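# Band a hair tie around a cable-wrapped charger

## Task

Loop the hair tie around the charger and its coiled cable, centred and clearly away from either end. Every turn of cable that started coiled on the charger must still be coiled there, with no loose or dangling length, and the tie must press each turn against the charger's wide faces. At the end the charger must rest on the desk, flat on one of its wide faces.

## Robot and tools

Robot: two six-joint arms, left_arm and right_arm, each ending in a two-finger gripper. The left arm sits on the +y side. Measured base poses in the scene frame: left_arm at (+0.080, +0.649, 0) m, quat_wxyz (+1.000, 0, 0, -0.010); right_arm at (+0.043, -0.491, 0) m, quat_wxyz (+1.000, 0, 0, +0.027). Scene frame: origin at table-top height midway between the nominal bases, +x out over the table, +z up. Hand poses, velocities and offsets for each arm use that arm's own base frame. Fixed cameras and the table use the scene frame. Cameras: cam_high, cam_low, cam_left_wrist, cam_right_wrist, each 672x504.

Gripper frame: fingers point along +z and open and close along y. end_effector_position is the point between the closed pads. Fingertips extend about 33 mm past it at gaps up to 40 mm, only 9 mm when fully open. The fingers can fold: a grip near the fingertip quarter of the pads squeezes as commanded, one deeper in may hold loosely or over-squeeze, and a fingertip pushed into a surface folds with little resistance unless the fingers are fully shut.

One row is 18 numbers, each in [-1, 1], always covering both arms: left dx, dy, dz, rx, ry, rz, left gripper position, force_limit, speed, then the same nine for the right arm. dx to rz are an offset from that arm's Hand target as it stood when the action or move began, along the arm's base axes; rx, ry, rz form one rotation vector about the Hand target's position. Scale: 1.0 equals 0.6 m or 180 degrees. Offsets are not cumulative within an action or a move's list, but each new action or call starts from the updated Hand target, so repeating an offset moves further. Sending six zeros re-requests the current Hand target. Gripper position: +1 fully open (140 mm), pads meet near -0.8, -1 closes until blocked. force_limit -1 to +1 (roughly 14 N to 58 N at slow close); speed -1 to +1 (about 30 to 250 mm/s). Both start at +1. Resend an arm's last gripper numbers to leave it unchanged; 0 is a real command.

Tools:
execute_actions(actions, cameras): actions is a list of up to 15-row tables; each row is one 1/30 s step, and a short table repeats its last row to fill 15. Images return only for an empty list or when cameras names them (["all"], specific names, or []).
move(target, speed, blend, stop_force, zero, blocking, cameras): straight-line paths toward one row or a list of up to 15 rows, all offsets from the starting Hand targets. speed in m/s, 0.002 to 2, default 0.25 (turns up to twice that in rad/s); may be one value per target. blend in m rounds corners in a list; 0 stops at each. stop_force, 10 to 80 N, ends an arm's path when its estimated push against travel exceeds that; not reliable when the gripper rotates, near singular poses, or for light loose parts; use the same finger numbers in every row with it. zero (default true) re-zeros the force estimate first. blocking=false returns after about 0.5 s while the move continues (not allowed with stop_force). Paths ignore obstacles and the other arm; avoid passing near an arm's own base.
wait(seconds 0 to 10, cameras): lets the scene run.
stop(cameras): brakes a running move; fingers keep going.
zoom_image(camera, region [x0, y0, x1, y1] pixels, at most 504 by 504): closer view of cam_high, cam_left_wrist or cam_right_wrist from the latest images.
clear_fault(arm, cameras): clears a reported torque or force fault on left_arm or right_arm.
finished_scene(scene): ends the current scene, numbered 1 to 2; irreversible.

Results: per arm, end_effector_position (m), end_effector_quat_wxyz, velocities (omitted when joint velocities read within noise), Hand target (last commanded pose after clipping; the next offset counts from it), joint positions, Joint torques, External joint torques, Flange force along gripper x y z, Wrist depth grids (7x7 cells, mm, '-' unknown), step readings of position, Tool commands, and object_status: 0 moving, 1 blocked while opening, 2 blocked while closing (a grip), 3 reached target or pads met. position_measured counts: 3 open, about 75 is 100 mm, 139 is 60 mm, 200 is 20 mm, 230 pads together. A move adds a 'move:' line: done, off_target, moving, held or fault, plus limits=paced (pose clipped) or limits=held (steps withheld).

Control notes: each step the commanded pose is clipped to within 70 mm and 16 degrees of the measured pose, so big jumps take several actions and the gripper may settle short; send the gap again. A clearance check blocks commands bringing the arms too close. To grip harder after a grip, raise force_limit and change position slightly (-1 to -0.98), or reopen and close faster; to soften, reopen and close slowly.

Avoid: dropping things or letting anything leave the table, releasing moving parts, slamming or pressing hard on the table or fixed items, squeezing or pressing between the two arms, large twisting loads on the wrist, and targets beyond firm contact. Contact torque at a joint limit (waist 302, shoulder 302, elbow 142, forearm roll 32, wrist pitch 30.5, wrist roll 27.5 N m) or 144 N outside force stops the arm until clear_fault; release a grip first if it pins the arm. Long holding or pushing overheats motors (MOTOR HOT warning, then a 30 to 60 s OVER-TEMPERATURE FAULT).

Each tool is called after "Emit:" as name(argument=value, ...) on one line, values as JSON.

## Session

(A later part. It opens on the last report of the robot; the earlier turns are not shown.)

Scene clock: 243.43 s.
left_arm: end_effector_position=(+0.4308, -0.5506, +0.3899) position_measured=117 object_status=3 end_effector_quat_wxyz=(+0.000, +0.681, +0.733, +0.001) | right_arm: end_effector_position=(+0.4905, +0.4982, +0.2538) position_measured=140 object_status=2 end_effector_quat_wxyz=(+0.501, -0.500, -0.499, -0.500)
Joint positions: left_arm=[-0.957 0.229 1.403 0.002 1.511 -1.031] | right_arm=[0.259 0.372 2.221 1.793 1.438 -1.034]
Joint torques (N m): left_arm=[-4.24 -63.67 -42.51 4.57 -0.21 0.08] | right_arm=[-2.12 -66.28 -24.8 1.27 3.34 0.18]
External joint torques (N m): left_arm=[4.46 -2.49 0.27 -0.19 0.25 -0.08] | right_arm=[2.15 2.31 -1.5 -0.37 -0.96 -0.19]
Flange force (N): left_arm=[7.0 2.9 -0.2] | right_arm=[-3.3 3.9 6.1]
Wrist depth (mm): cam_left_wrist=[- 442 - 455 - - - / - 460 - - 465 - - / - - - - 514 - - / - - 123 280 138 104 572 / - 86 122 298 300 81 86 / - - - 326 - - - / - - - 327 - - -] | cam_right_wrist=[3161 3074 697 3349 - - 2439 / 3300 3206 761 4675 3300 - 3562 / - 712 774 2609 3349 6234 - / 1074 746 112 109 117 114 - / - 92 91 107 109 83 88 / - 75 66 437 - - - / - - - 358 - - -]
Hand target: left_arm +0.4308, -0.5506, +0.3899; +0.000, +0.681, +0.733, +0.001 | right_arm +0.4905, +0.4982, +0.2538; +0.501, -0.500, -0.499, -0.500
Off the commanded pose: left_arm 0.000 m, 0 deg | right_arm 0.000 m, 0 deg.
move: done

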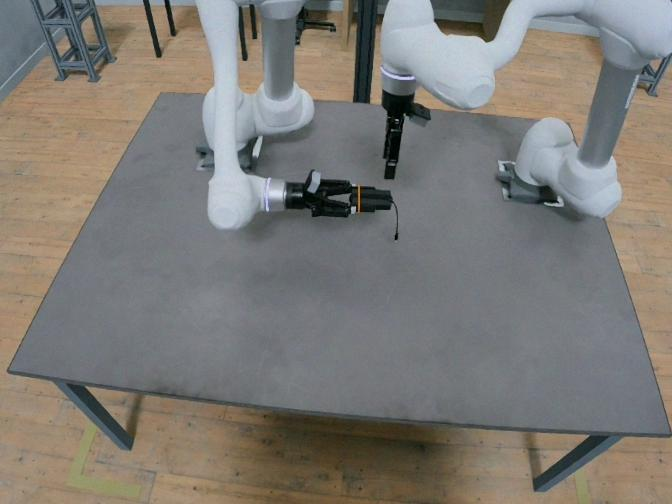

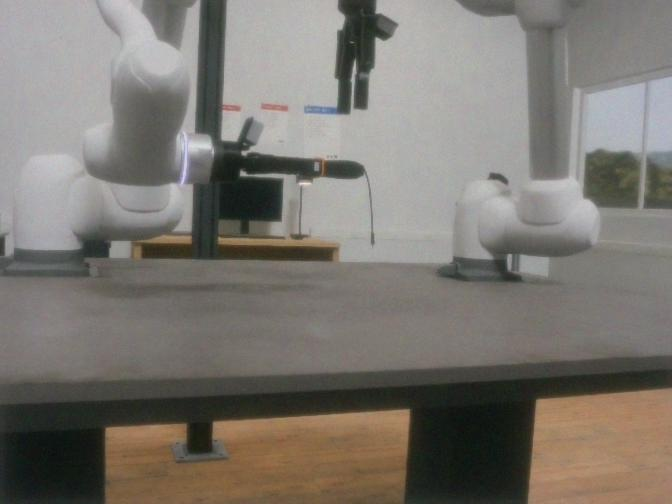

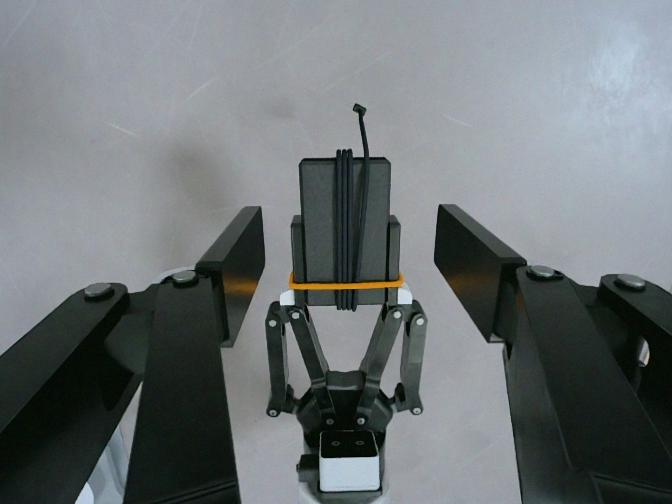

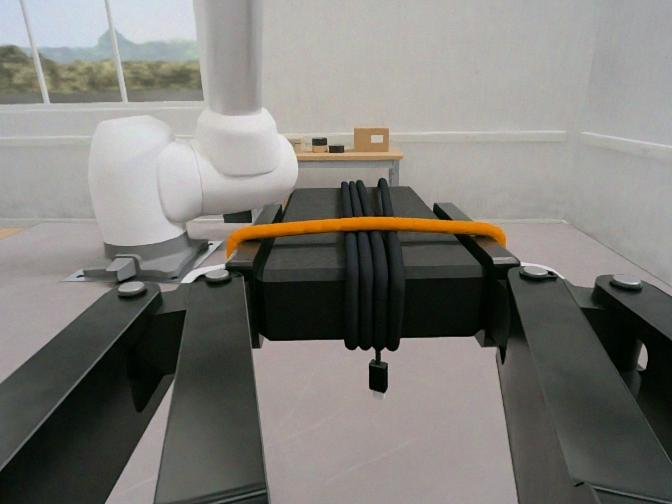

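Emit:
move(target=[[0,-0.126,0,0,0,-0.5,-0.35,1,-1,0,0,0,0,0,0,-1,1,-1],[0,-0.126,-0.075,0,0,-0.5,-0.35,1,-1,0,0,0,0,0,0,-1,1,-1]], cameras=["all"])

Scene clock: 254.60 s.
left_arm: end_effector_position=(+0.4307, -0.6262, +0.3450) position_measured=173 object_status=3 end_effector_quat_wxyz=(+0.001, +0.999, +0.037, +0.001) | right_arm: end_effector_position=(+0.4905, +0.4982, +0.2538) position_measured=140 object_status=2 end_effector_quat_wxyz=(+0.501, -0.500, -0.499, -0.500)
Joint positions: left_arm=[-1.014 0.333 1.347 0.001 1.459 0.483] | right_arm=[0.259 0.372 2.221 1.793 1.438 -1.034]
Joint torques (N m): left_arm=[-4.29 -74.07 -42.26 4.59 -0.19 0.11] | right_arm=[-1.91 -66.25 -24.74 1.23 3.38 0.19]
External joint torques (N m): left_arm=[4.22 -2.48 -0.01 -0.21 0.15 -0.11] | right_arm=[1.87 2.32 -1.4 -0.32 -1 -0.19]
Flange force (N): left_arm=[2.8 -6.0 -0.7] | right_arm=[-3.3 3.8 5.6]
Wrist depth (mm): cam_left_wrist=[- 415 432 - - - - / - - - 202 204 205 208 / - - 210 216 - 217 203 / 516 - 114 227 135 225 216 / - 77 88 - - 83 75 / - 72 - - - - 66 / - - - - - - -] | cam_right_wrist=[3161 3117 680 - - - - / 3349 3252 733 4234 3117 3400 - / 3300 719 777 2805 3074 3453 - / - 741 109 109 117 122 695 / - 92 107 107 109 83 88 / - 75 405 416 - - - / - - - 364 361 - -]
Hand target: left_arm +0.4308, -0.6262, +0.3449; +0.001, +0.999, +0.037, +0.001 | right_arm +0.4905, +0.4982, +0.2538; +0.501, -0.500, -0.499, -0.500
Off the commanded pose: left_arm 0.000 m, 0 deg | right_arm 0.000 m, 0 deg.
move: done

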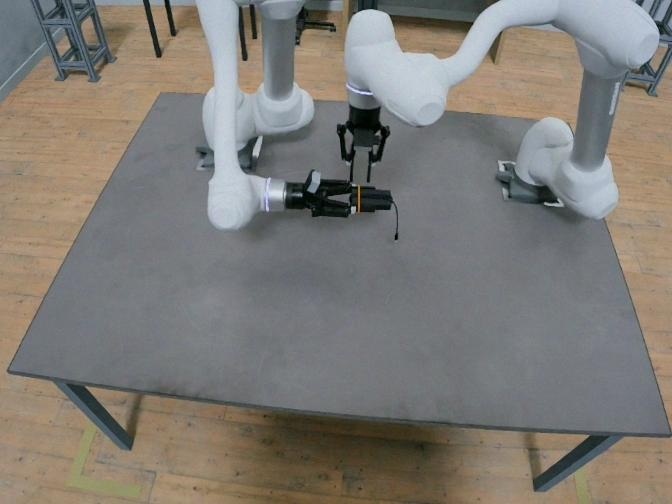

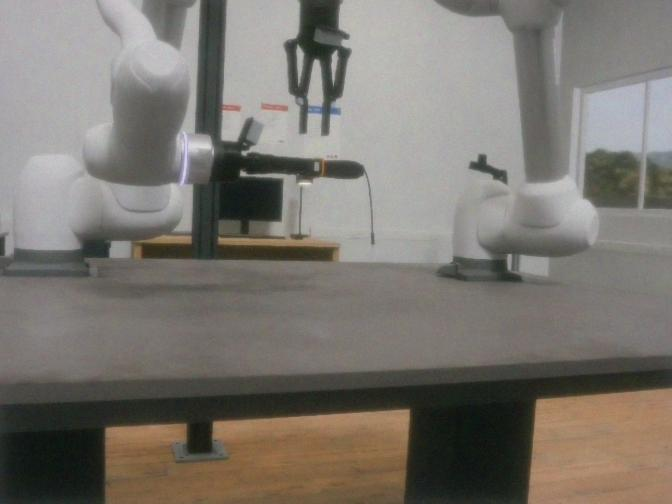

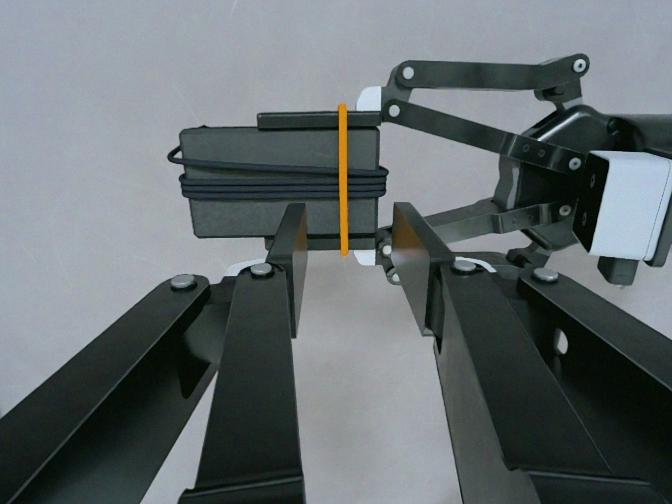

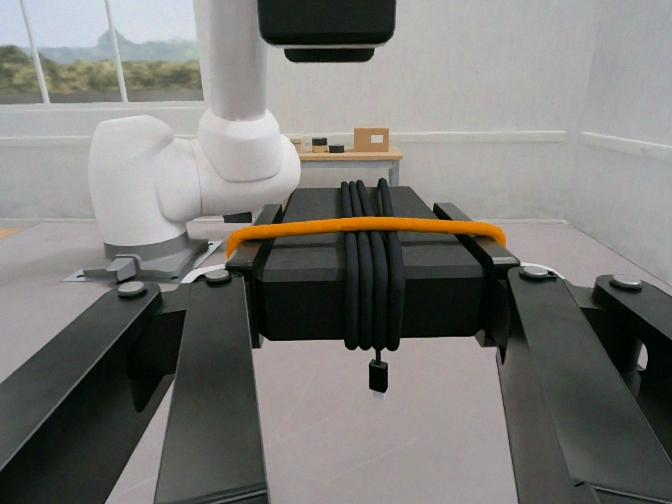

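Emit:
move(target=[0,0.004,-0.055,0,0,0,-0.5,1,-1,0,0,0,0,0,0,-1,1,-1], speed=0.05, cameras=["cam_left_wrist","cam_right_wrist"])

Scene clock: 258.17 s.
left_arm: end_effector_position=(+0.4308, -0.6238, +0.3120) position_measured=192 object_status=3 end_effector_quat_wxyz=(+0.001, +0.999, +0.037, +0.001) | right_arm: end_effector_position=(+0.4905, +0.4982, +0.2538) position_measured=140 object_status=2 end_effector_quat_wxyz=(+0.501, -0.500, -0.499, -0.500)
Joint positions: left_arm=[-1.013 0.338 1.4 0.001 1.401 0.484] | right_arm=[0.259 0.372 2.221 1.793 1.438 -1.034]
Joint torques (N m): left_arm=[-4.53 -73.79 -42.26 4.52 -0.25 0.08] | right_arm=[-2.22 -65.7 -24.58 1.25 3.38 0.15]
External joint torques (N m): left_arm=[4.47 -2.6 0.41 -0.18 0.2 -0.08] | right_arm=[2.3 1.56 -1.7 -0.35 -0.98 -0.16]
Flange force (N): left_arm=[2.6 -7.0 -0.5] | right_arm=[-1.9 3.4 6.3]
Wrist depth (mm): cam_left_wrist=[- - - 399 393 - - / - - 175 404 173 174 177 / - - 179 180 - 185 180 / 468 - 189 190 136 193 194 / - 73 84 493 87 84 70 / - 65 - - - 74 67 / - - - - - - 58] | cam_right_wrist=[3252 3117 - - 3252 2290 2413 / 3506 3252 - 92 4080 2522 2550 / 3453 712 758 98 - 3562 2737 / 951 741 109 109 117 122 766 / - 92 107 107 109 83 88 / - 75 66 - - - - / - - - - 358 - -]
Hand target: left_arm +0.4308, -0.6238, +0.3119; +0.001, +0.999, +0.037, +0.001 | right_arm +0.4905, +0.4982, +0.2538; +0.501, -0.500, -0.499, -0.500
Off the commanded pose: left_arm 0.000 m, 0 deg | right_arm 0.000 m, 0 deg.
move: done
Images, in order (width x height): cam_left_wrist 672x504, cam_right_wrist 672x504.

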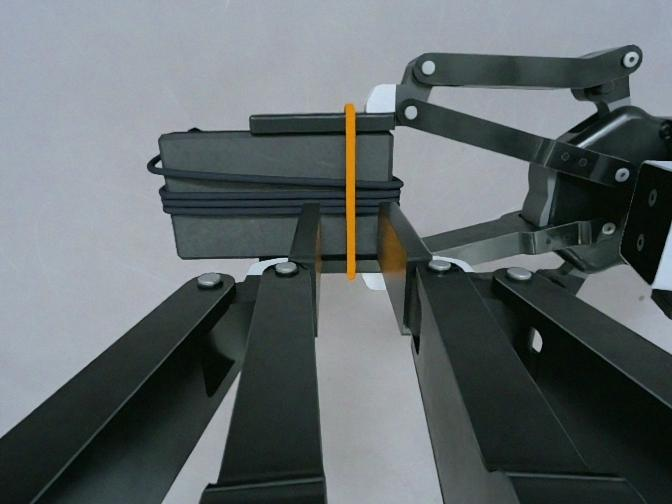

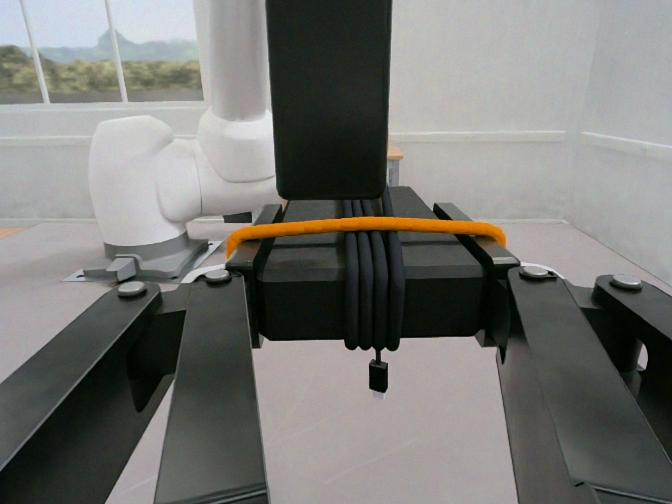

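Emit:
move(target=[0,0,-0.01,0,0,0,-0.55,1,-1,0,0,0,0,0,0,-1,1,-1], speed=0.03, cameras=["cam_left_wrist","cam_right_wrist"])

Scene clock: 261.63 s.
left_arm: end_effector_position=(+0.4308, -0.6238, +0.3060) position_measured=199 object_status=3 end_effector_quat_wxyz=(+0.001, +0.999, +0.037, +0.001) | right_arm: end_effector_position=(+0.4905, +0.4982, +0.2538) position_measured=140 object_status=2 end_effector_quat_wxyz=(+0.501, -0.500, -0.499, -0.500)
Joint positions: left_arm=[-1.013 0.339 1.409 0.001 1.391 0.484] | right_arm=[0.259 0.372 2.221 1.793 1.438 -1.034]
Joint torques (N m): left_arm=[-4.41 -74.24 -42.78 4.53 -0.3 0.15] | right_arm=[-2.24 -65.99 -24.68 1.25 3.39 0.17]
External joint torques (N m): left_arm=[4.02 -2.25 1.04 -0.21 0.27 -0.15] | right_arm=[2.28 1.91 -1.6 -0.35 -1 -0.17]
Flange force (N): left_arm=[1.6 -7.4 0.4] | right_arm=[-2.5 3.6 6.3]
Wrist depth (mm): cam_left_wrist=[- - - - - - 159 / - - - 401 167 169 171 / 412 - 173 175 - 179 175 / - - - 157 122 189 188 / - 72 82 82 87 86 74 / - 66 - - - 75 65 / - - - - - - 57] | cam_right_wrist=[2737 3074 - 90 2992 2877 2244 / 3453 3562 - 94 3679 3252 2953 / 4316 715 756 100 3400 3506 - / - 743 112 109 117 110 2097 / - 92 91 107 109 83 88 / - 75 66 - - - - / - - - 337 - - -]
Hand target: left_arm +0.4308, -0.6238, +0.3059; +0.001, +0.999, +0.037, +0.001 | right_arm +0.4905, +0.4982, +0.2538; +0.501, -0.500, -0.499, -0.500
Off the commanded pose: left_arm 0.000 m, 0 deg | right_arm 0.000 m, 0 deg.
move: done
Images, in order (width x height): cam_left_wrist 672x504, cam_right_wrist 672x504.

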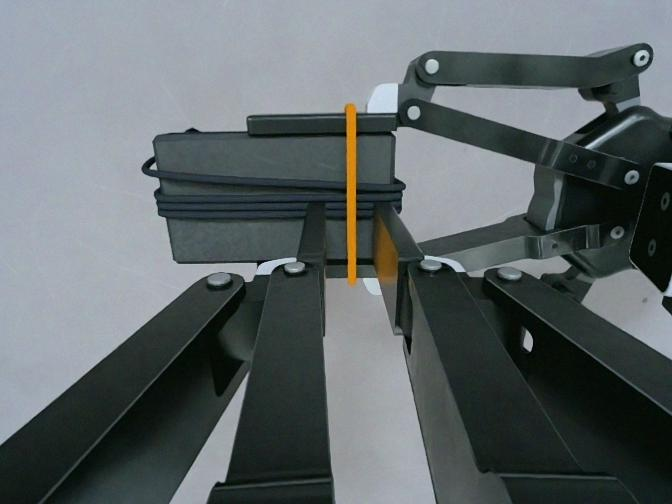

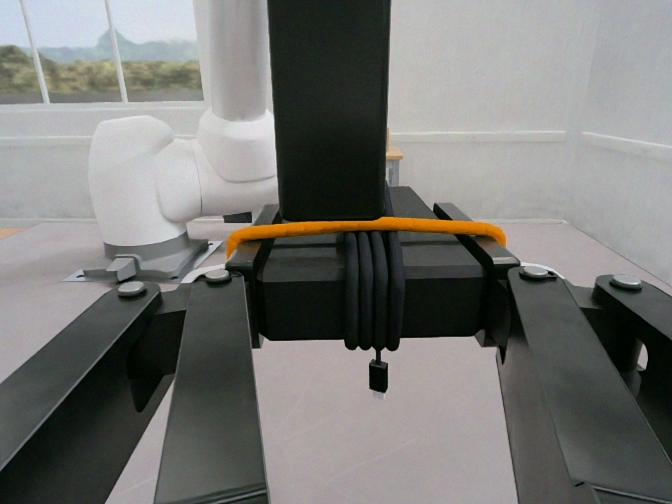

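Emit:
move(target=[[0.012,0,-0.0065,0,0,0,-0.55,1,-1,0,0,0,0,0,0,-1,1,-1],[0.012,0,-0.0065,0,0,0,-1,-0.4,-1,0,0,0,0,0,0,-1,1,-1]], speed=0.03, cameras=["cam_left_wrist","cam_right_wrist"])

Scene clock: 265.90 s.
left_arm: end_effector_position=(+0.4380, -0.6238, +0.3020) position_measured=231 object_status=0 end_effector_quat_wxyz=(+0.001, +0.999, +0.037, +0.001) | right_arm: end_effector_position=(+0.4905, +0.4982, +0.2538) position_measured=140 object_status=2 end_effector_quat_wxyz=(+0.501, -0.500, -0.499, -0.500)
Joint positions: left_arm=[-1.005 0.347 1.405 0.001 1.387 0.492] | right_arm=[0.259 0.372 2.221 1.793 1.438 -1.034]
Joint torques (N m): left_arm=[-4.44 -74.22 -41.85 4.53 -0.15 0.09] | right_arm=[-2.39 -66.33 -25.04 1.31 3.57 0.18]
External joint torques (N m): left_arm=[4.38 -3.03 0.15 -0.21 0.11 -0.09] | right_arm=[2.38 2.3 -1.31 -0.41 -1.18 -0.18]
Flange force (N): left_arm=[2.3 -7.1 -0.9] | right_arm=[-3.2 3.5 6.6]
Wrist depth (mm): cam_left_wrist=[- - 375 405 - 367 380 / - - - 401 165 160 168 / - 176 - - 427 178 172 / - - 180 110 208 187 183 / - - 79 77 88 87 - / - - 70 - - 69 - / - - - - - - -] | cam_right_wrist=[3252 3161 686 97 98 - 3453 / 3804 3400 736 103 105 3117 2579 / - 715 756 110 - 3679 - / - 741 109 109 117 122 - / - 92 91 107 109 83 88 / - 75 66 - - - - / - - - - - - -]
Hand target: left_arm +0.4380, -0.6238, +0.3020; +0.001, +0.999, +0.037, +0.001 | right_arm +0.4905, +0.4982, +0.2538; +0.501, -0.500, -0.499, -0.500
Off the commanded pose: left_arm 0.000 m, 0 deg | right_arm 0.000 m, 0 deg.
move: done
Images, in order (width x height): cam_left_wrist 672x504, cam_right_wrist 672x504.

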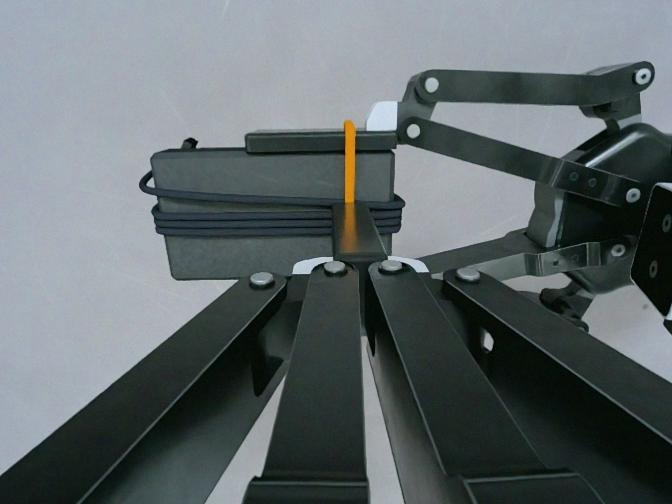

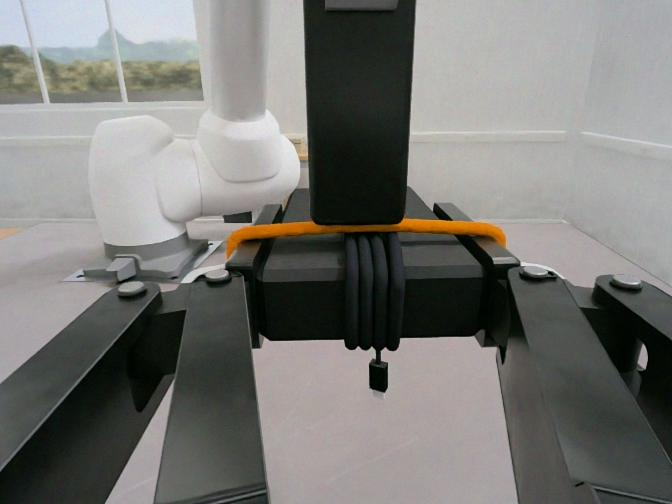

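Emit:
move(target=[[0,0,0,0,0,0,-0.6,-0.4,-1,0,0,0,0,0,0,-1,1,-1],[0,0,-0.006,0,0,0,-0.6,-0.4,-1,0,0,0,0,0,0,-1,1,-1],[0,0,-0.006,0,0,0,-1,-0.4,-1,0,0,0,0,0,0,-1,1,-1]], speed=0.03, cameras=["cam_left_wrist","cam_right_wrist"])

Scene clock: 270.47 s.
left_arm: end_effector_position=(+0.4380, -0.6238, +0.2984) position_measured=226 object_status=0 end_effector_quat_wxyz=(+0.001, +0.999, +0.037, +0.001) | right_arm: end_effector_position=(+0.4905, +0.4982, +0.2538) position_measured=140 object_status=2 end_effector_quat_wxyz=(+0.501, -0.500, -0.499, -0.500)
Joint positions: left_arm=[-1.005 0.348 1.411 0.001 1.381 0.492] | right_arm=[0.259 0.372 2.221 1.793 1.438 -1.034]
Joint torques (N m): left_arm=[-4.13 -74.41 -41.36 4.59 -0.03 0.07] | right_arm=[-1.98 -66.22 -24.99 1.32 3.52 0.14]
External joint torques (N m): left_arm=[4.26 -3.12 -0.34 -0.26 0 -0.07] | right_arm=[1.96 2.15 -1.25 -0.41 -1.13 -0.14]
Flange force (N): left_arm=[2.7 -6.3 -1.4] | right_arm=[-2.9 3.4 5.6]
Wrist depth (mm): cam_left_wrist=[- - - - - - 376 / 401 - - 162 161 157 165 / - 164 168 162 429 175 168 / - - 172 121 193 183 180 / - - 82 72 88 81 - / - - 69 - - 70 - / - - - - - - -] | cam_right_wrist=[3300 3161 680 96 98 3400 2672 / 3300 3252 733 103 105 - 2737 / 3453 719 758 108 3562 2992 2992 / 870 743 109 108 117 111 - / - 92 91 107 109 83 88 / - 75 66 - 464 - - / - - - 361 - - -]
Hand target: left_arm +0.4380, -0.6238, +0.2984; +0.001, +0.999, +0.037, +0.001 | right_arm +0.4905, +0.4982, +0.2538; +0.501, -0.500, -0.499, -0.500
Off the commanded pose: left_arm 0.000 m, 0 deg | right_arm 0.000 m, 0 deg.
move: done
Images, in order (width x height): cam_left_wrist 672x504, cam_right_wrist 672x504.

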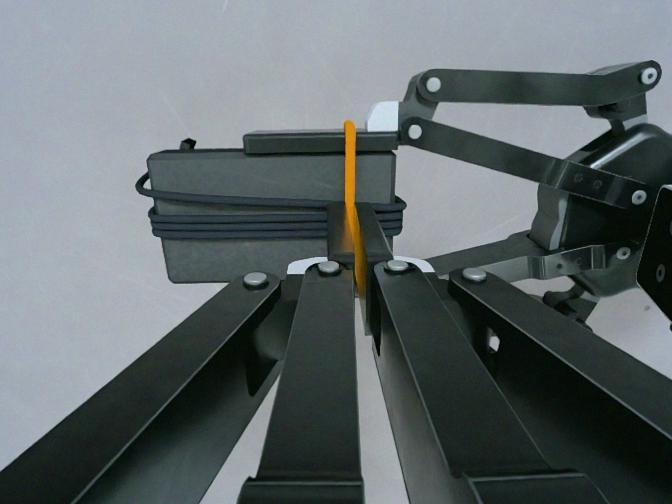

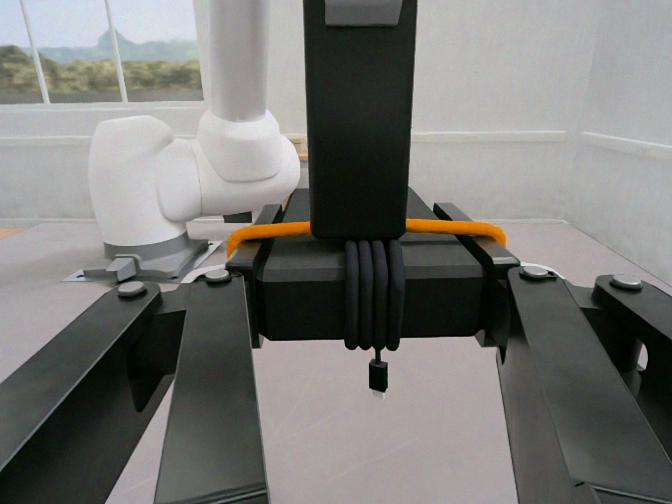

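Emit:
move(target=[[0,0,0.005,0,0,0,-1,-0.4,-1,0,0,0,0,0,0,-1,1,-1],[0,0.04,0.007,0,0,0,-1,-0.4,-1,0,0,0,0,0,0,-1,1,-1]], speed=0.03, cameras=["cam_left_wrist","cam_right_wrist"])

Scene clock: 274.77 s.
left_arm: end_effector_position=(+0.4380, -0.5999, +0.3026) position_measured=226 object_status=2 end_effector_quat_wxyz=(+0.001, +0.999, +0.037, +0.001) | right_arm: end_effector_position=(+0.4905, +0.4982, +0.2538) position_measured=140 object_status=2 end_effector_quat_wxyz=(+0.501, -0.500, -0.499, -0.500)
Joint positions: left_arm=[-0.987 0.316 1.447 0.001 1.376 0.51] | right_arm=[0.259 0.372 2.221 1.793 1.438 -1.034]
Joint torques (N m): left_arm=[-2.63 -75.28 -42.87 5.41 0.41 0.18] | right_arm=[-2.74 -64.5 -22.85 0.45 2.85 0.11]
External joint torques (N m): left_arm=[2.66 1.41 1.28 -1.11 -0.45 -0.18] | right_arm=[2.73 0.55 -3.39 0.45 -0.47 -0.11]
Flange force (N): left_arm=[2.5 -2.3 3.0] | right_arm=[0.2 4.9 8.5]
Wrist depth (mm): cam_left_wrist=[379 - - - - - - / - - - - 167 159 163 / - - - 171 174 168 174 / - - 179 121 173 191 183 / - - 82 72 87 87 206 / - - 69 - - 70 - / - - - - - - -] | cam_right_wrist=[3252 3117 678 117 121 - 2672 / 3252 3117 741 124 3117 - - / 2737 722 785 132 163 2338 3562 / - 748 112 109 117 122 - / - 92 91 107 110 83 88 / - 75 66 - 443 - - / - - - 328 - - -]
Hand target: left_arm +0.4380, -0.5998, +0.3026; +0.001, +0.999, +0.037, +0.001 | right_arm +0.4905, +0.4982, +0.2538; +0.501, -0.500, -0.499, -0.500
Off the commanded pose: left_arm 0.000 m, 0 deg | right_arm 0.000 m, 0 deg.
move: done
Images, in order (width x height): cam_left_wrist 672x504, cam_right_wrist 672x504.

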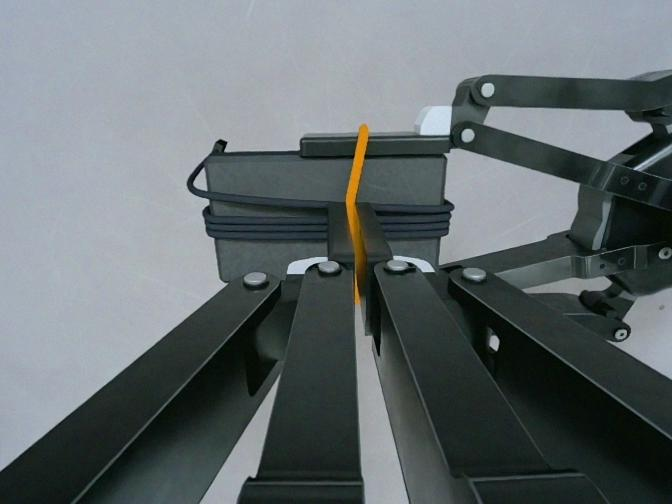

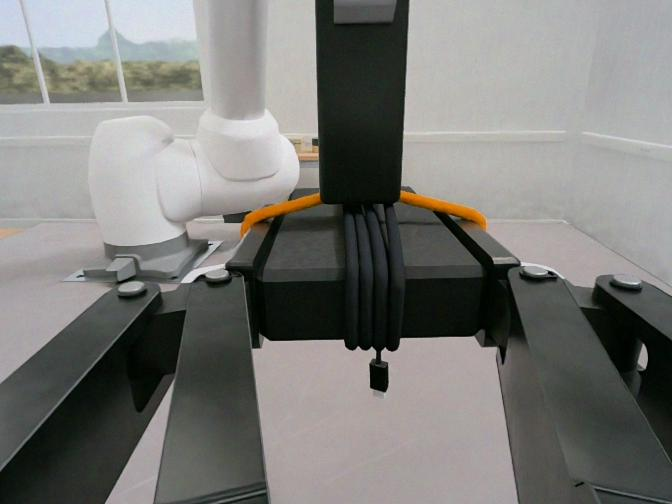

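Emit:
move(target=[0,0.045,0,0,0,0,-1,-0.4,-1,0,0,0,0,0,0,-1,1,-1], speed=0.03, cameras=["cam_left_wrist","cam_right_wrist"])

Scene clock: 277.83 s.
left_arm: end_effector_position=(+0.4380, -0.5729, +0.3026) position_measured=226 object_status=2 end_effector_quat_wxyz=(+0.001, +0.999, +0.037, +0.001) | right_arm: end_effector_position=(+0.4905, +0.4982, +0.2538) position_measured=140 object_status=2 end_effector_quat_wxyz=(+0.501, -0.500, -0.499, -0.500)
Joint positions: left_arm=[-0.966 0.281 1.493 0.001 1.365 0.53] | right_arm=[0.259 0.372 2.221 1.793 1.438 -1.034]
Joint torques (N m): left_arm=[-4.38 -68.47 -43.21 4.67 -0.15 0.15] | right_arm=[-1.87 -65.59 -23.82 0.73 2.96 0.19]
External joint torques (N m): left_arm=[4.23 -2.09 1.51 -0.36 0.1 -0.15] | right_arm=[2.32 1.53 -2.39 0.13 -0.57 -0.19]
Flange force (N): left_arm=[1.4 -8.2 1.3] | right_arm=[-1.9 4.4 7.1]
Wrist depth (mm): cam_left_wrist=[- - - 354 386 393 - / - 399 - - - 170 164 / - - - 168 - 171 174 / - - - 110 178 210 190 / - - 82 72 88 87 204 / - - 69 - - 70 - / - - - - - - -] | cam_right_wrist=[3206 3074 693 139 - 3117 2953 / 3620 3252 743 148 3161 3349 2953 / 3206 715 785 157 164 2805 - / - 746 112 109 117 110 - / - 92 91 107 109 83 88 / - 75 66 - - - - / - - - - - - -]
Hand target: left_arm +0.4380, -0.5728, +0.3026; +0.001, +0.999, +0.037, +0.001 | right_arm +0.4905, +0.4982, +0.2538; +0.501, -0.500, -0.499, -0.500
Off the commanded pose: left_arm 0.000 m, 0 deg | right_arm 0.000 m, 0 deg.
move: done
Images, in order (width x height): cam_left_wrist 672x504, cam_right_wrist 672x504.

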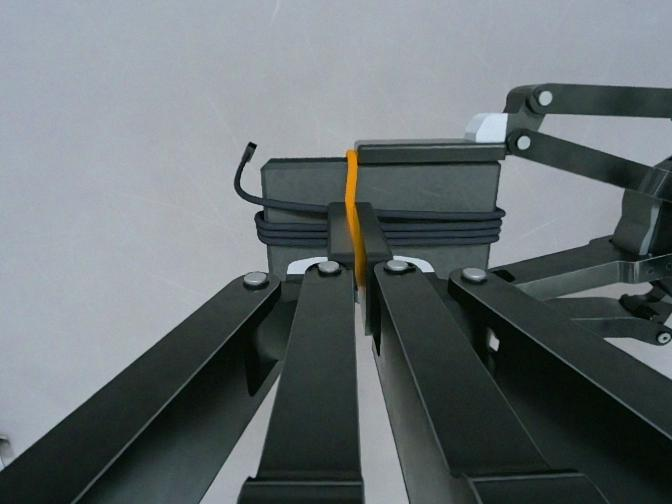

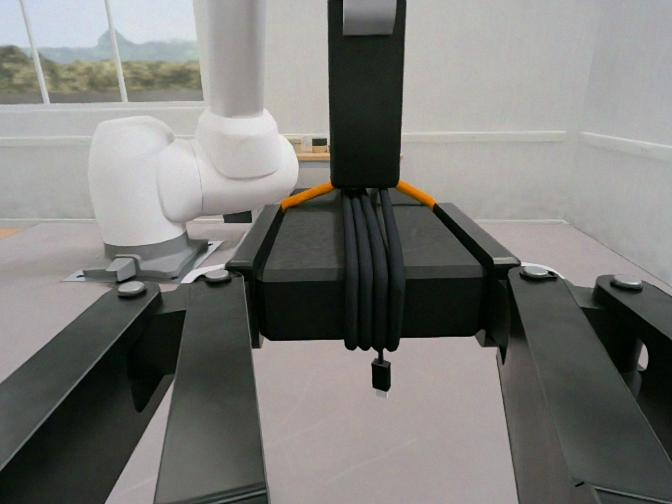

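Emit:
move(target=[[0,0,-0.006,0,0,0,-1,-0.4,-1,0,0,0,0,0,0,-1,1,-1],[0,0,-0.006,0,0,0,-0.7,-0.4,-1,0,0,0,0,0,0,-1,1,-1],[0,0,0.15,0,0,0,-0.7,-0.4,-1,0,0,0,0,0,0,-1,1,-1]], speed=0.06, cameras=["all"])

Scene clock: 283.60 s.
left_arm: end_effector_position=(+0.4380, -0.5728, +0.3926) position_measured=217 object_status=3 end_effector_quat_wxyz=(+0.001, +0.999, +0.037, +0.001) | right_arm: end_effector_position=(+0.4905, +0.4982, +0.2538) position_measured=140 object_status=2 end_effector_quat_wxyz=(+0.501, -0.500, -0.499, -0.500)
Joint positions: left_arm=[-0.966 0.263 1.355 0.001 1.522 0.531] | right_arm=[0.259 0.372 2.221 1.793 1.438 -1.034]
Joint torques (N m): left_arm=[-4.02 -67.23 -42.87 4.65 -0.24 0.17] | right_arm=[-2.17 -66.36 -24.79 1.19 3.35 0.16]
External joint torques (N m): left_arm=[4.14 -2.14 0.62 -0.27 0.2 -0.17] | right_arm=[2.11 2.4 -1.62 -0.28 -0.97 -0.16]
Flange force (N): left_arm=[2.2 -6.8 0.5] | right_arm=[-3.4 4.2 6.2]
Wrist depth (mm): cam_left_wrist=[- - - 472 - - 483 / - - 495 - 251 245 256 / - 511 481 260 256 264 258 / 542 - - 110 275 286 273 / - 72 83 77 87 81 572 / - 58 72 - - 72 63 / - - - - - - -] | cam_right_wrist=[3161 3252 691 3562 2439 3206 - / 3400 3453 753 - 3804 2771 4580 / - 710 787 2771 3252 - - / - 753 112 114 117 121 2290 / - 92 91 107 109 83 88 / - 75 66 - 402 - - / - - - 350 367 - -]
Hand target: left_arm +0.4380, -0.5728, +0.3926; +0.001, +0.999, +0.037, +0.001 | right_arm +0.4905, +0.4982, +0.2538; +0.501, -0.500, -0.499, -0.500
Off the commanded pose: left_arm 0.000 m, 0 deg | right_arm 0.000 m, 0 deg.
move: done

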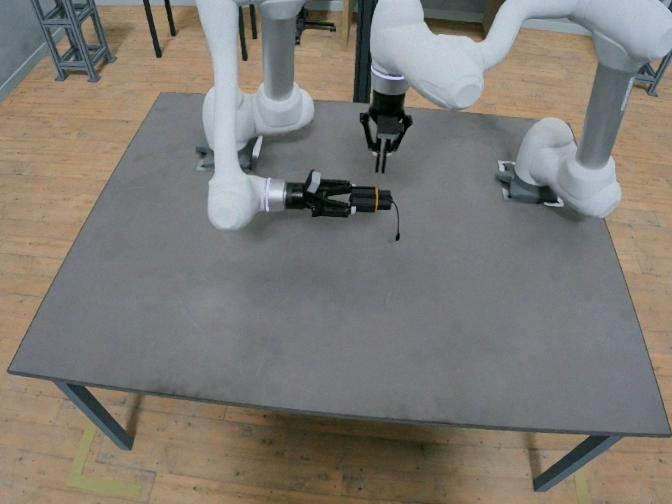

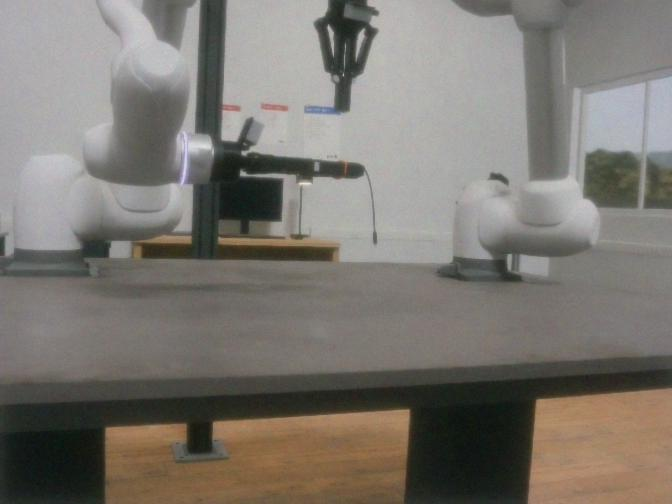

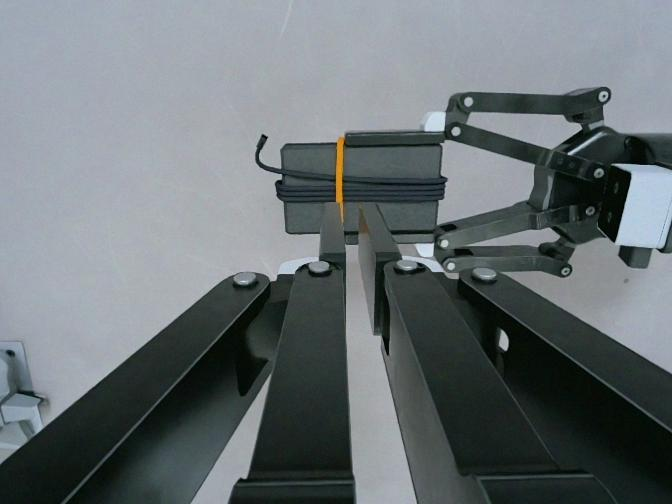

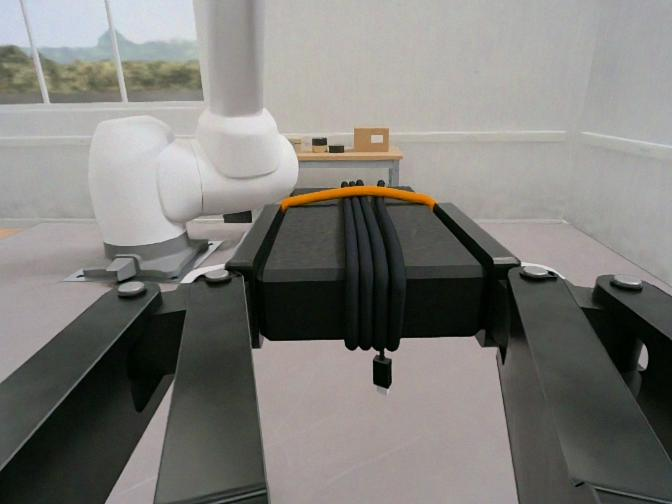

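Emit:
move(target=[[-0.012,0.037,0,0,0,0.5,0.12,1,-1,0,0,0,0,0,0,-1,1,-1],[-0.012,0.037,-0.205,0,0,0.5,0.12,1,-1,0,0,0,0,0,0,-1,1,-1],[-0.012,0.037,-0.205,0,0,0.5,-1,1,-1,0,0,0,0,0,0,-1,1,-1]], speed=0.12, cameras=["all"])

Scene clock: 296.00 s.
left_arm: end_effector_position=(+0.4308, -0.5506, +0.2696) position_measured=140 object_status=0 end_effector_quat_wxyz=(+0.000, +0.681, +0.733, +0.001) | right_arm: end_effector_position=(+0.4905, +0.4982, +0.2538) position_measured=140 object_status=2 end_effector_quat_wxyz=(+0.501, -0.500, -0.499, -0.500)
Joint positions: left_arm=[-0.957 0.261 1.58 0.002 1.301 -1.032] | right_arm=[0.259 0.372 2.221 1.793 1.438 -1.034]
Joint torques (N m): left_arm=[-14.76 -59.74 -35.39 -0.34 0.45 0.62] | right_arm=[-5.93 -69.9 -34.39 6.7 3.86 0.17]
External joint torques (N m): left_arm=[14.83 -8.23 -5.47 4.57 -0.41 -0.62] | right_arm=[5.88 5.92 8.16 -5.79 -1.47 -0.17]
Flange force (N): left_arm=[12.1 16.4 -9.9] | right_arm=[-11.3 -8.6 0.4]
Wrist depth (mm): cam_left_wrist=[- - - - - - - / - - 374 - 366 - - / - - 408 - - - - / - - 122 151 133 99 - / - 85 110 160 153 81 86 / - - 168 171 178 - - / - - - 209 198 - -] | cam_right_wrist=[3161 3206 158 - 161 159 3074 / 3206 3117 170 - 168 3400 - / 3252 715 763 2640 167 3506 - / - 751 112 109 117 110 796 / - 92 91 107 109 83 88 / - 75 67 407 - - - / - - - 342 - - -]
Hand target: left_arm +0.4308, -0.5506, +0.2696; +0.000, +0.681, +0.733, +0.001 | right_arm +0.4905, +0.4982, +0.2538; +0.501, -0.500, -0.499, -0.500
Off the commanded pose: left_arm 0.000 m, 0 deg | right_arm 0.000 m, 0 deg.
move: done

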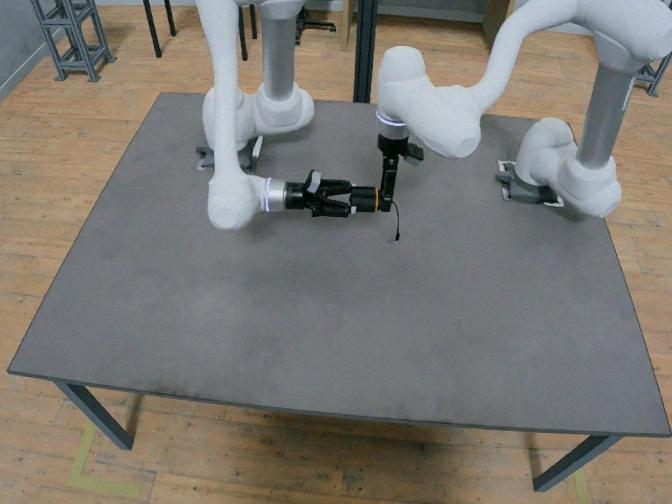

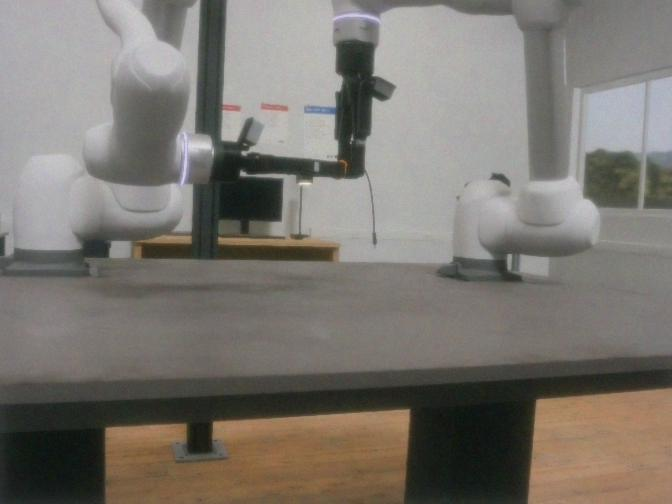

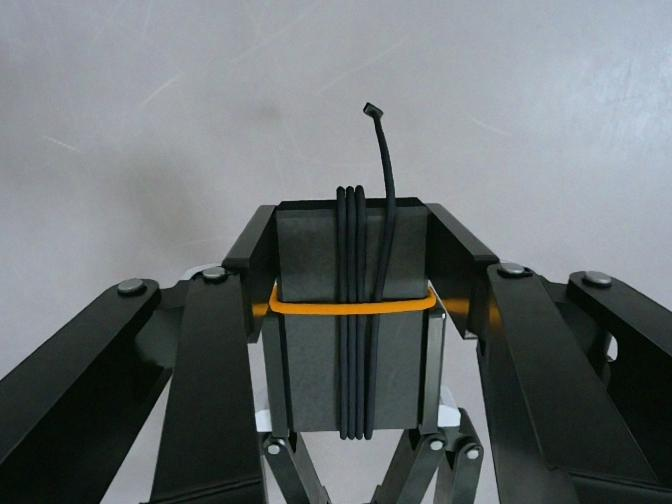

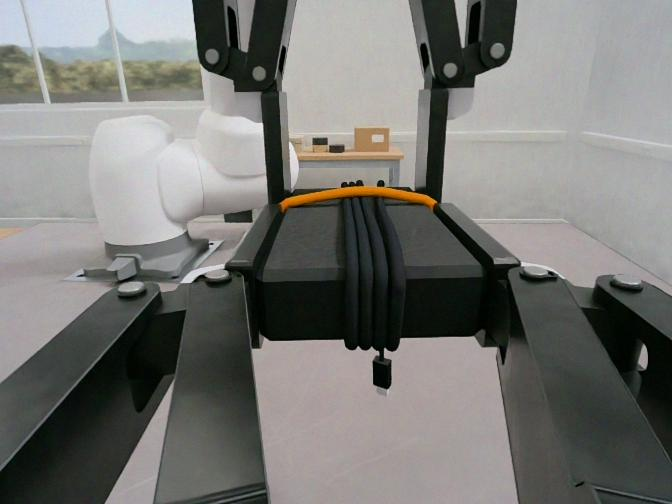

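Emit:
move(target=[[0,0,0,0,0,0,-1,1,-1,0,0,0,0,0,0,-0.04,1,-1],[0,0,0,0,0,0,-1,1,-1,0,-0.03,0,0,0,0,-0.04,1,-1]], speed=0.05, cameras=["cam_left_wrist","cam_right_wrist"])

Scene clock: 299.77 s.
left_arm: end_effector_position=(+0.4308, -0.5506, +0.2696) position_measured=140 object_status=2 end_effector_quat_wxyz=(+0.000, +0.681, +0.733, +0.001) | right_arm: end_effector_position=(+0.4905, +0.4802, +0.2538) position_measured=134 object_status=3 end_effector_quat_wxyz=(+0.501, -0.500, -0.499, -0.500)
Joint positions: left_arm=[-0.957 0.261 1.58 0.002 1.302 -1.032] | right_arm=[0.225 0.366 2.231 1.764 1.457 -1.035]
Joint torques (N m): left_arm=[-7.14 -68.03 -39.99 3.11 1.66 0.56] | right_arm=[-6.15 -63.21 -26.22 2.74 1.51 0.18]
External joint torques (N m): left_arm=[7.18 0.27 -0.82 1.12 -1.62 -0.56] | right_arm=[6.23 0.08 0.28 -1.78 0.88 -0.18]
Flange force (N): left_arm=[3.8 8.9 1.9] | right_arm=[-0.6 -2.4 8.0]
Wrist depth (mm): cam_left_wrist=[347 - - - - - - / - - - - - - - / - - - - 398 - - / - - 122 152 148 97 - / - 85 89 157 153 81 84 / - - 166 173 176 - - / - - 188 - 199 - -] | cam_right_wrist=[3074 3206 174 3117 175 - - / 3349 3252 186 4080 185 3252 - / 3679 736 779 880 189 - - / 880 756 121 121 122 105 - / - 88 91 124 125 83 88 / - - 444 - 470 - - / - - - - - - -]
Hand target: left_arm +0.4308, -0.5506, +0.2696; +0.000, +0.681, +0.733, +0.001 | right_arm +0.4905, +0.4802, +0.2538; +0.501, -0.500, -0.499, -0.500
Off the commanded pose: left_arm 0.000 m, 0 deg | right_arm 0.000 m, 0 deg.
move: done
Images, in order (width x height): cam_left_wrist 672x504, cam_right_wrist 672x504.

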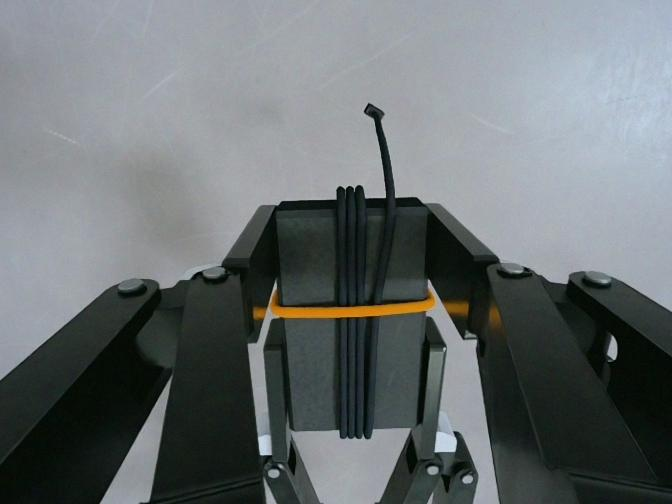

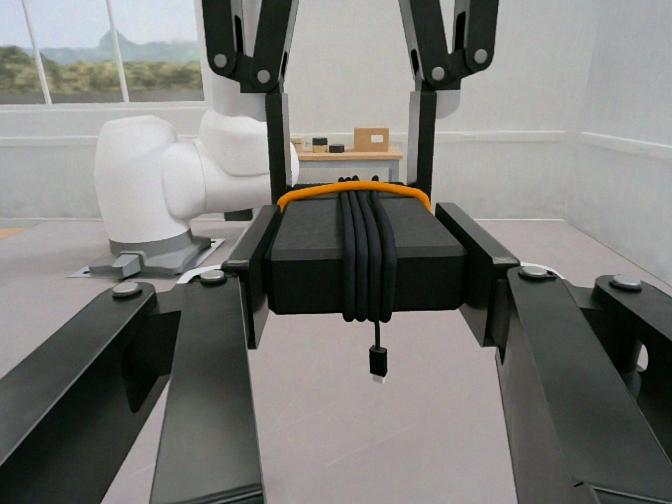

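Emit:
move(target=[[0,0,0,0,0,0,-1,1,-1,0,-0.27,0,0,0,0,-0.04,1,-1],[0,0,0,0,0,0,-1,1,-1,-0.2,-0.45,0.1,0,0,0,-0.04,1,-1]], speed=0.25, blend=0.05, cameras=["all"])

Scene clock: 304.97 s.
left_arm: end_effector_position=(+0.4308, -0.5506, +0.2696) position_measured=140 object_status=2 end_effector_quat_wxyz=(+0.000, +0.681, +0.733, +0.001) | right_arm: end_effector_position=(+0.3705, +0.2102, +0.3138) position_measured=134 object_status=3 end_effector_quat_wxyz=(+0.501, -0.500, -0.499, -0.500)
Joint positions: left_arm=[-0.957 0.261 1.58 0.002 1.301 -1.032] | right_arm=[-0.407 0.105 2.419 1.233 1.804 -0.99]
Joint torques (N m): left_arm=[-4.31 -67.51 -42.85 4.39 -0.2 0.11] | right_arm=[-1.77 -36.36 -23.99 2.22 2.55 0.19]
External joint torques (N m): left_arm=[4.23 -0.39 2.05 -0.18 0.24 -0.11] | right_arm=[1.83 -1.25 -2.78 0.09 -0.23 -0.19]
Flange force (N): left_arm=[6.9 2.5 2.1] | right_arm=[3.8 4.8 3.8]
Wrist depth (mm): cam_left_wrist=[- - - 350 - - - / - - 376 368 - - - / 397 401 - - 405 - - / - 408 114 151 135 98 - / - 85 88 157 132 81 84 / - - - - - - - / - - - - - - -] | cam_right_wrist=[3453 3453 2704 909 414 3562 - / 3937 3620 4156 1020 437 3804 - / - 4580 980 1054 460 3740 - / 3869 - 117 - 134 106 2338 / - 88 79 - - 83 88 / - - - 515 - - - / - - - 413 414 - -]
Hand target: left_arm +0.4308, -0.5506, +0.2696; +0.000, +0.681, +0.733, +0.001 | right_arm +0.3705, +0.2102, +0.3138; +0.501, -0.500, -0.499, -0.500
Off the commanded pose: left_arm 0.000 m, 0 deg | right_arm 0.000 m, 0 deg.
move: done

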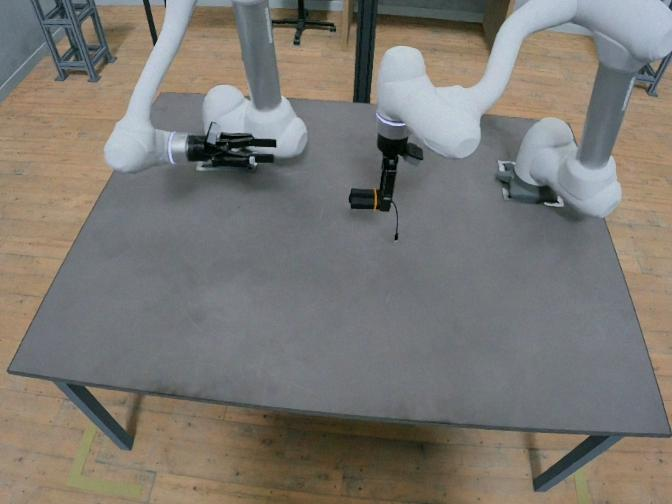

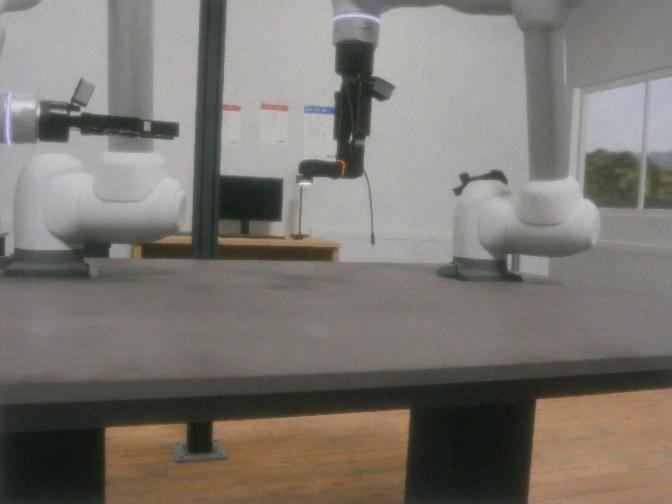

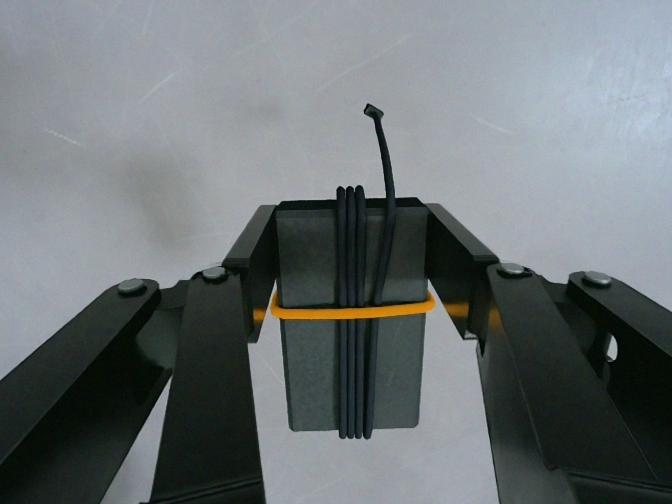

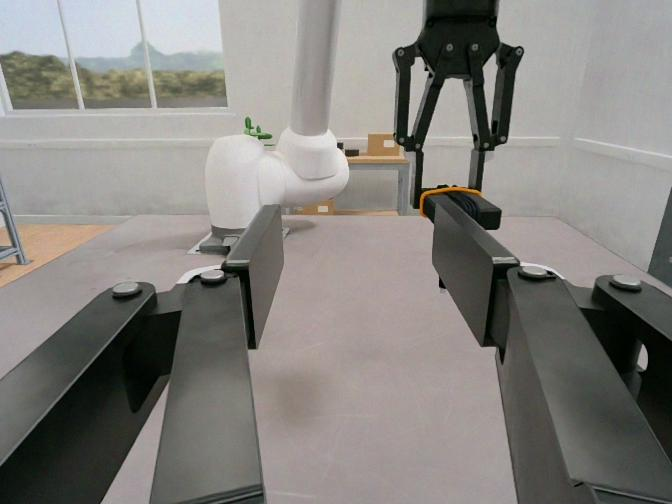

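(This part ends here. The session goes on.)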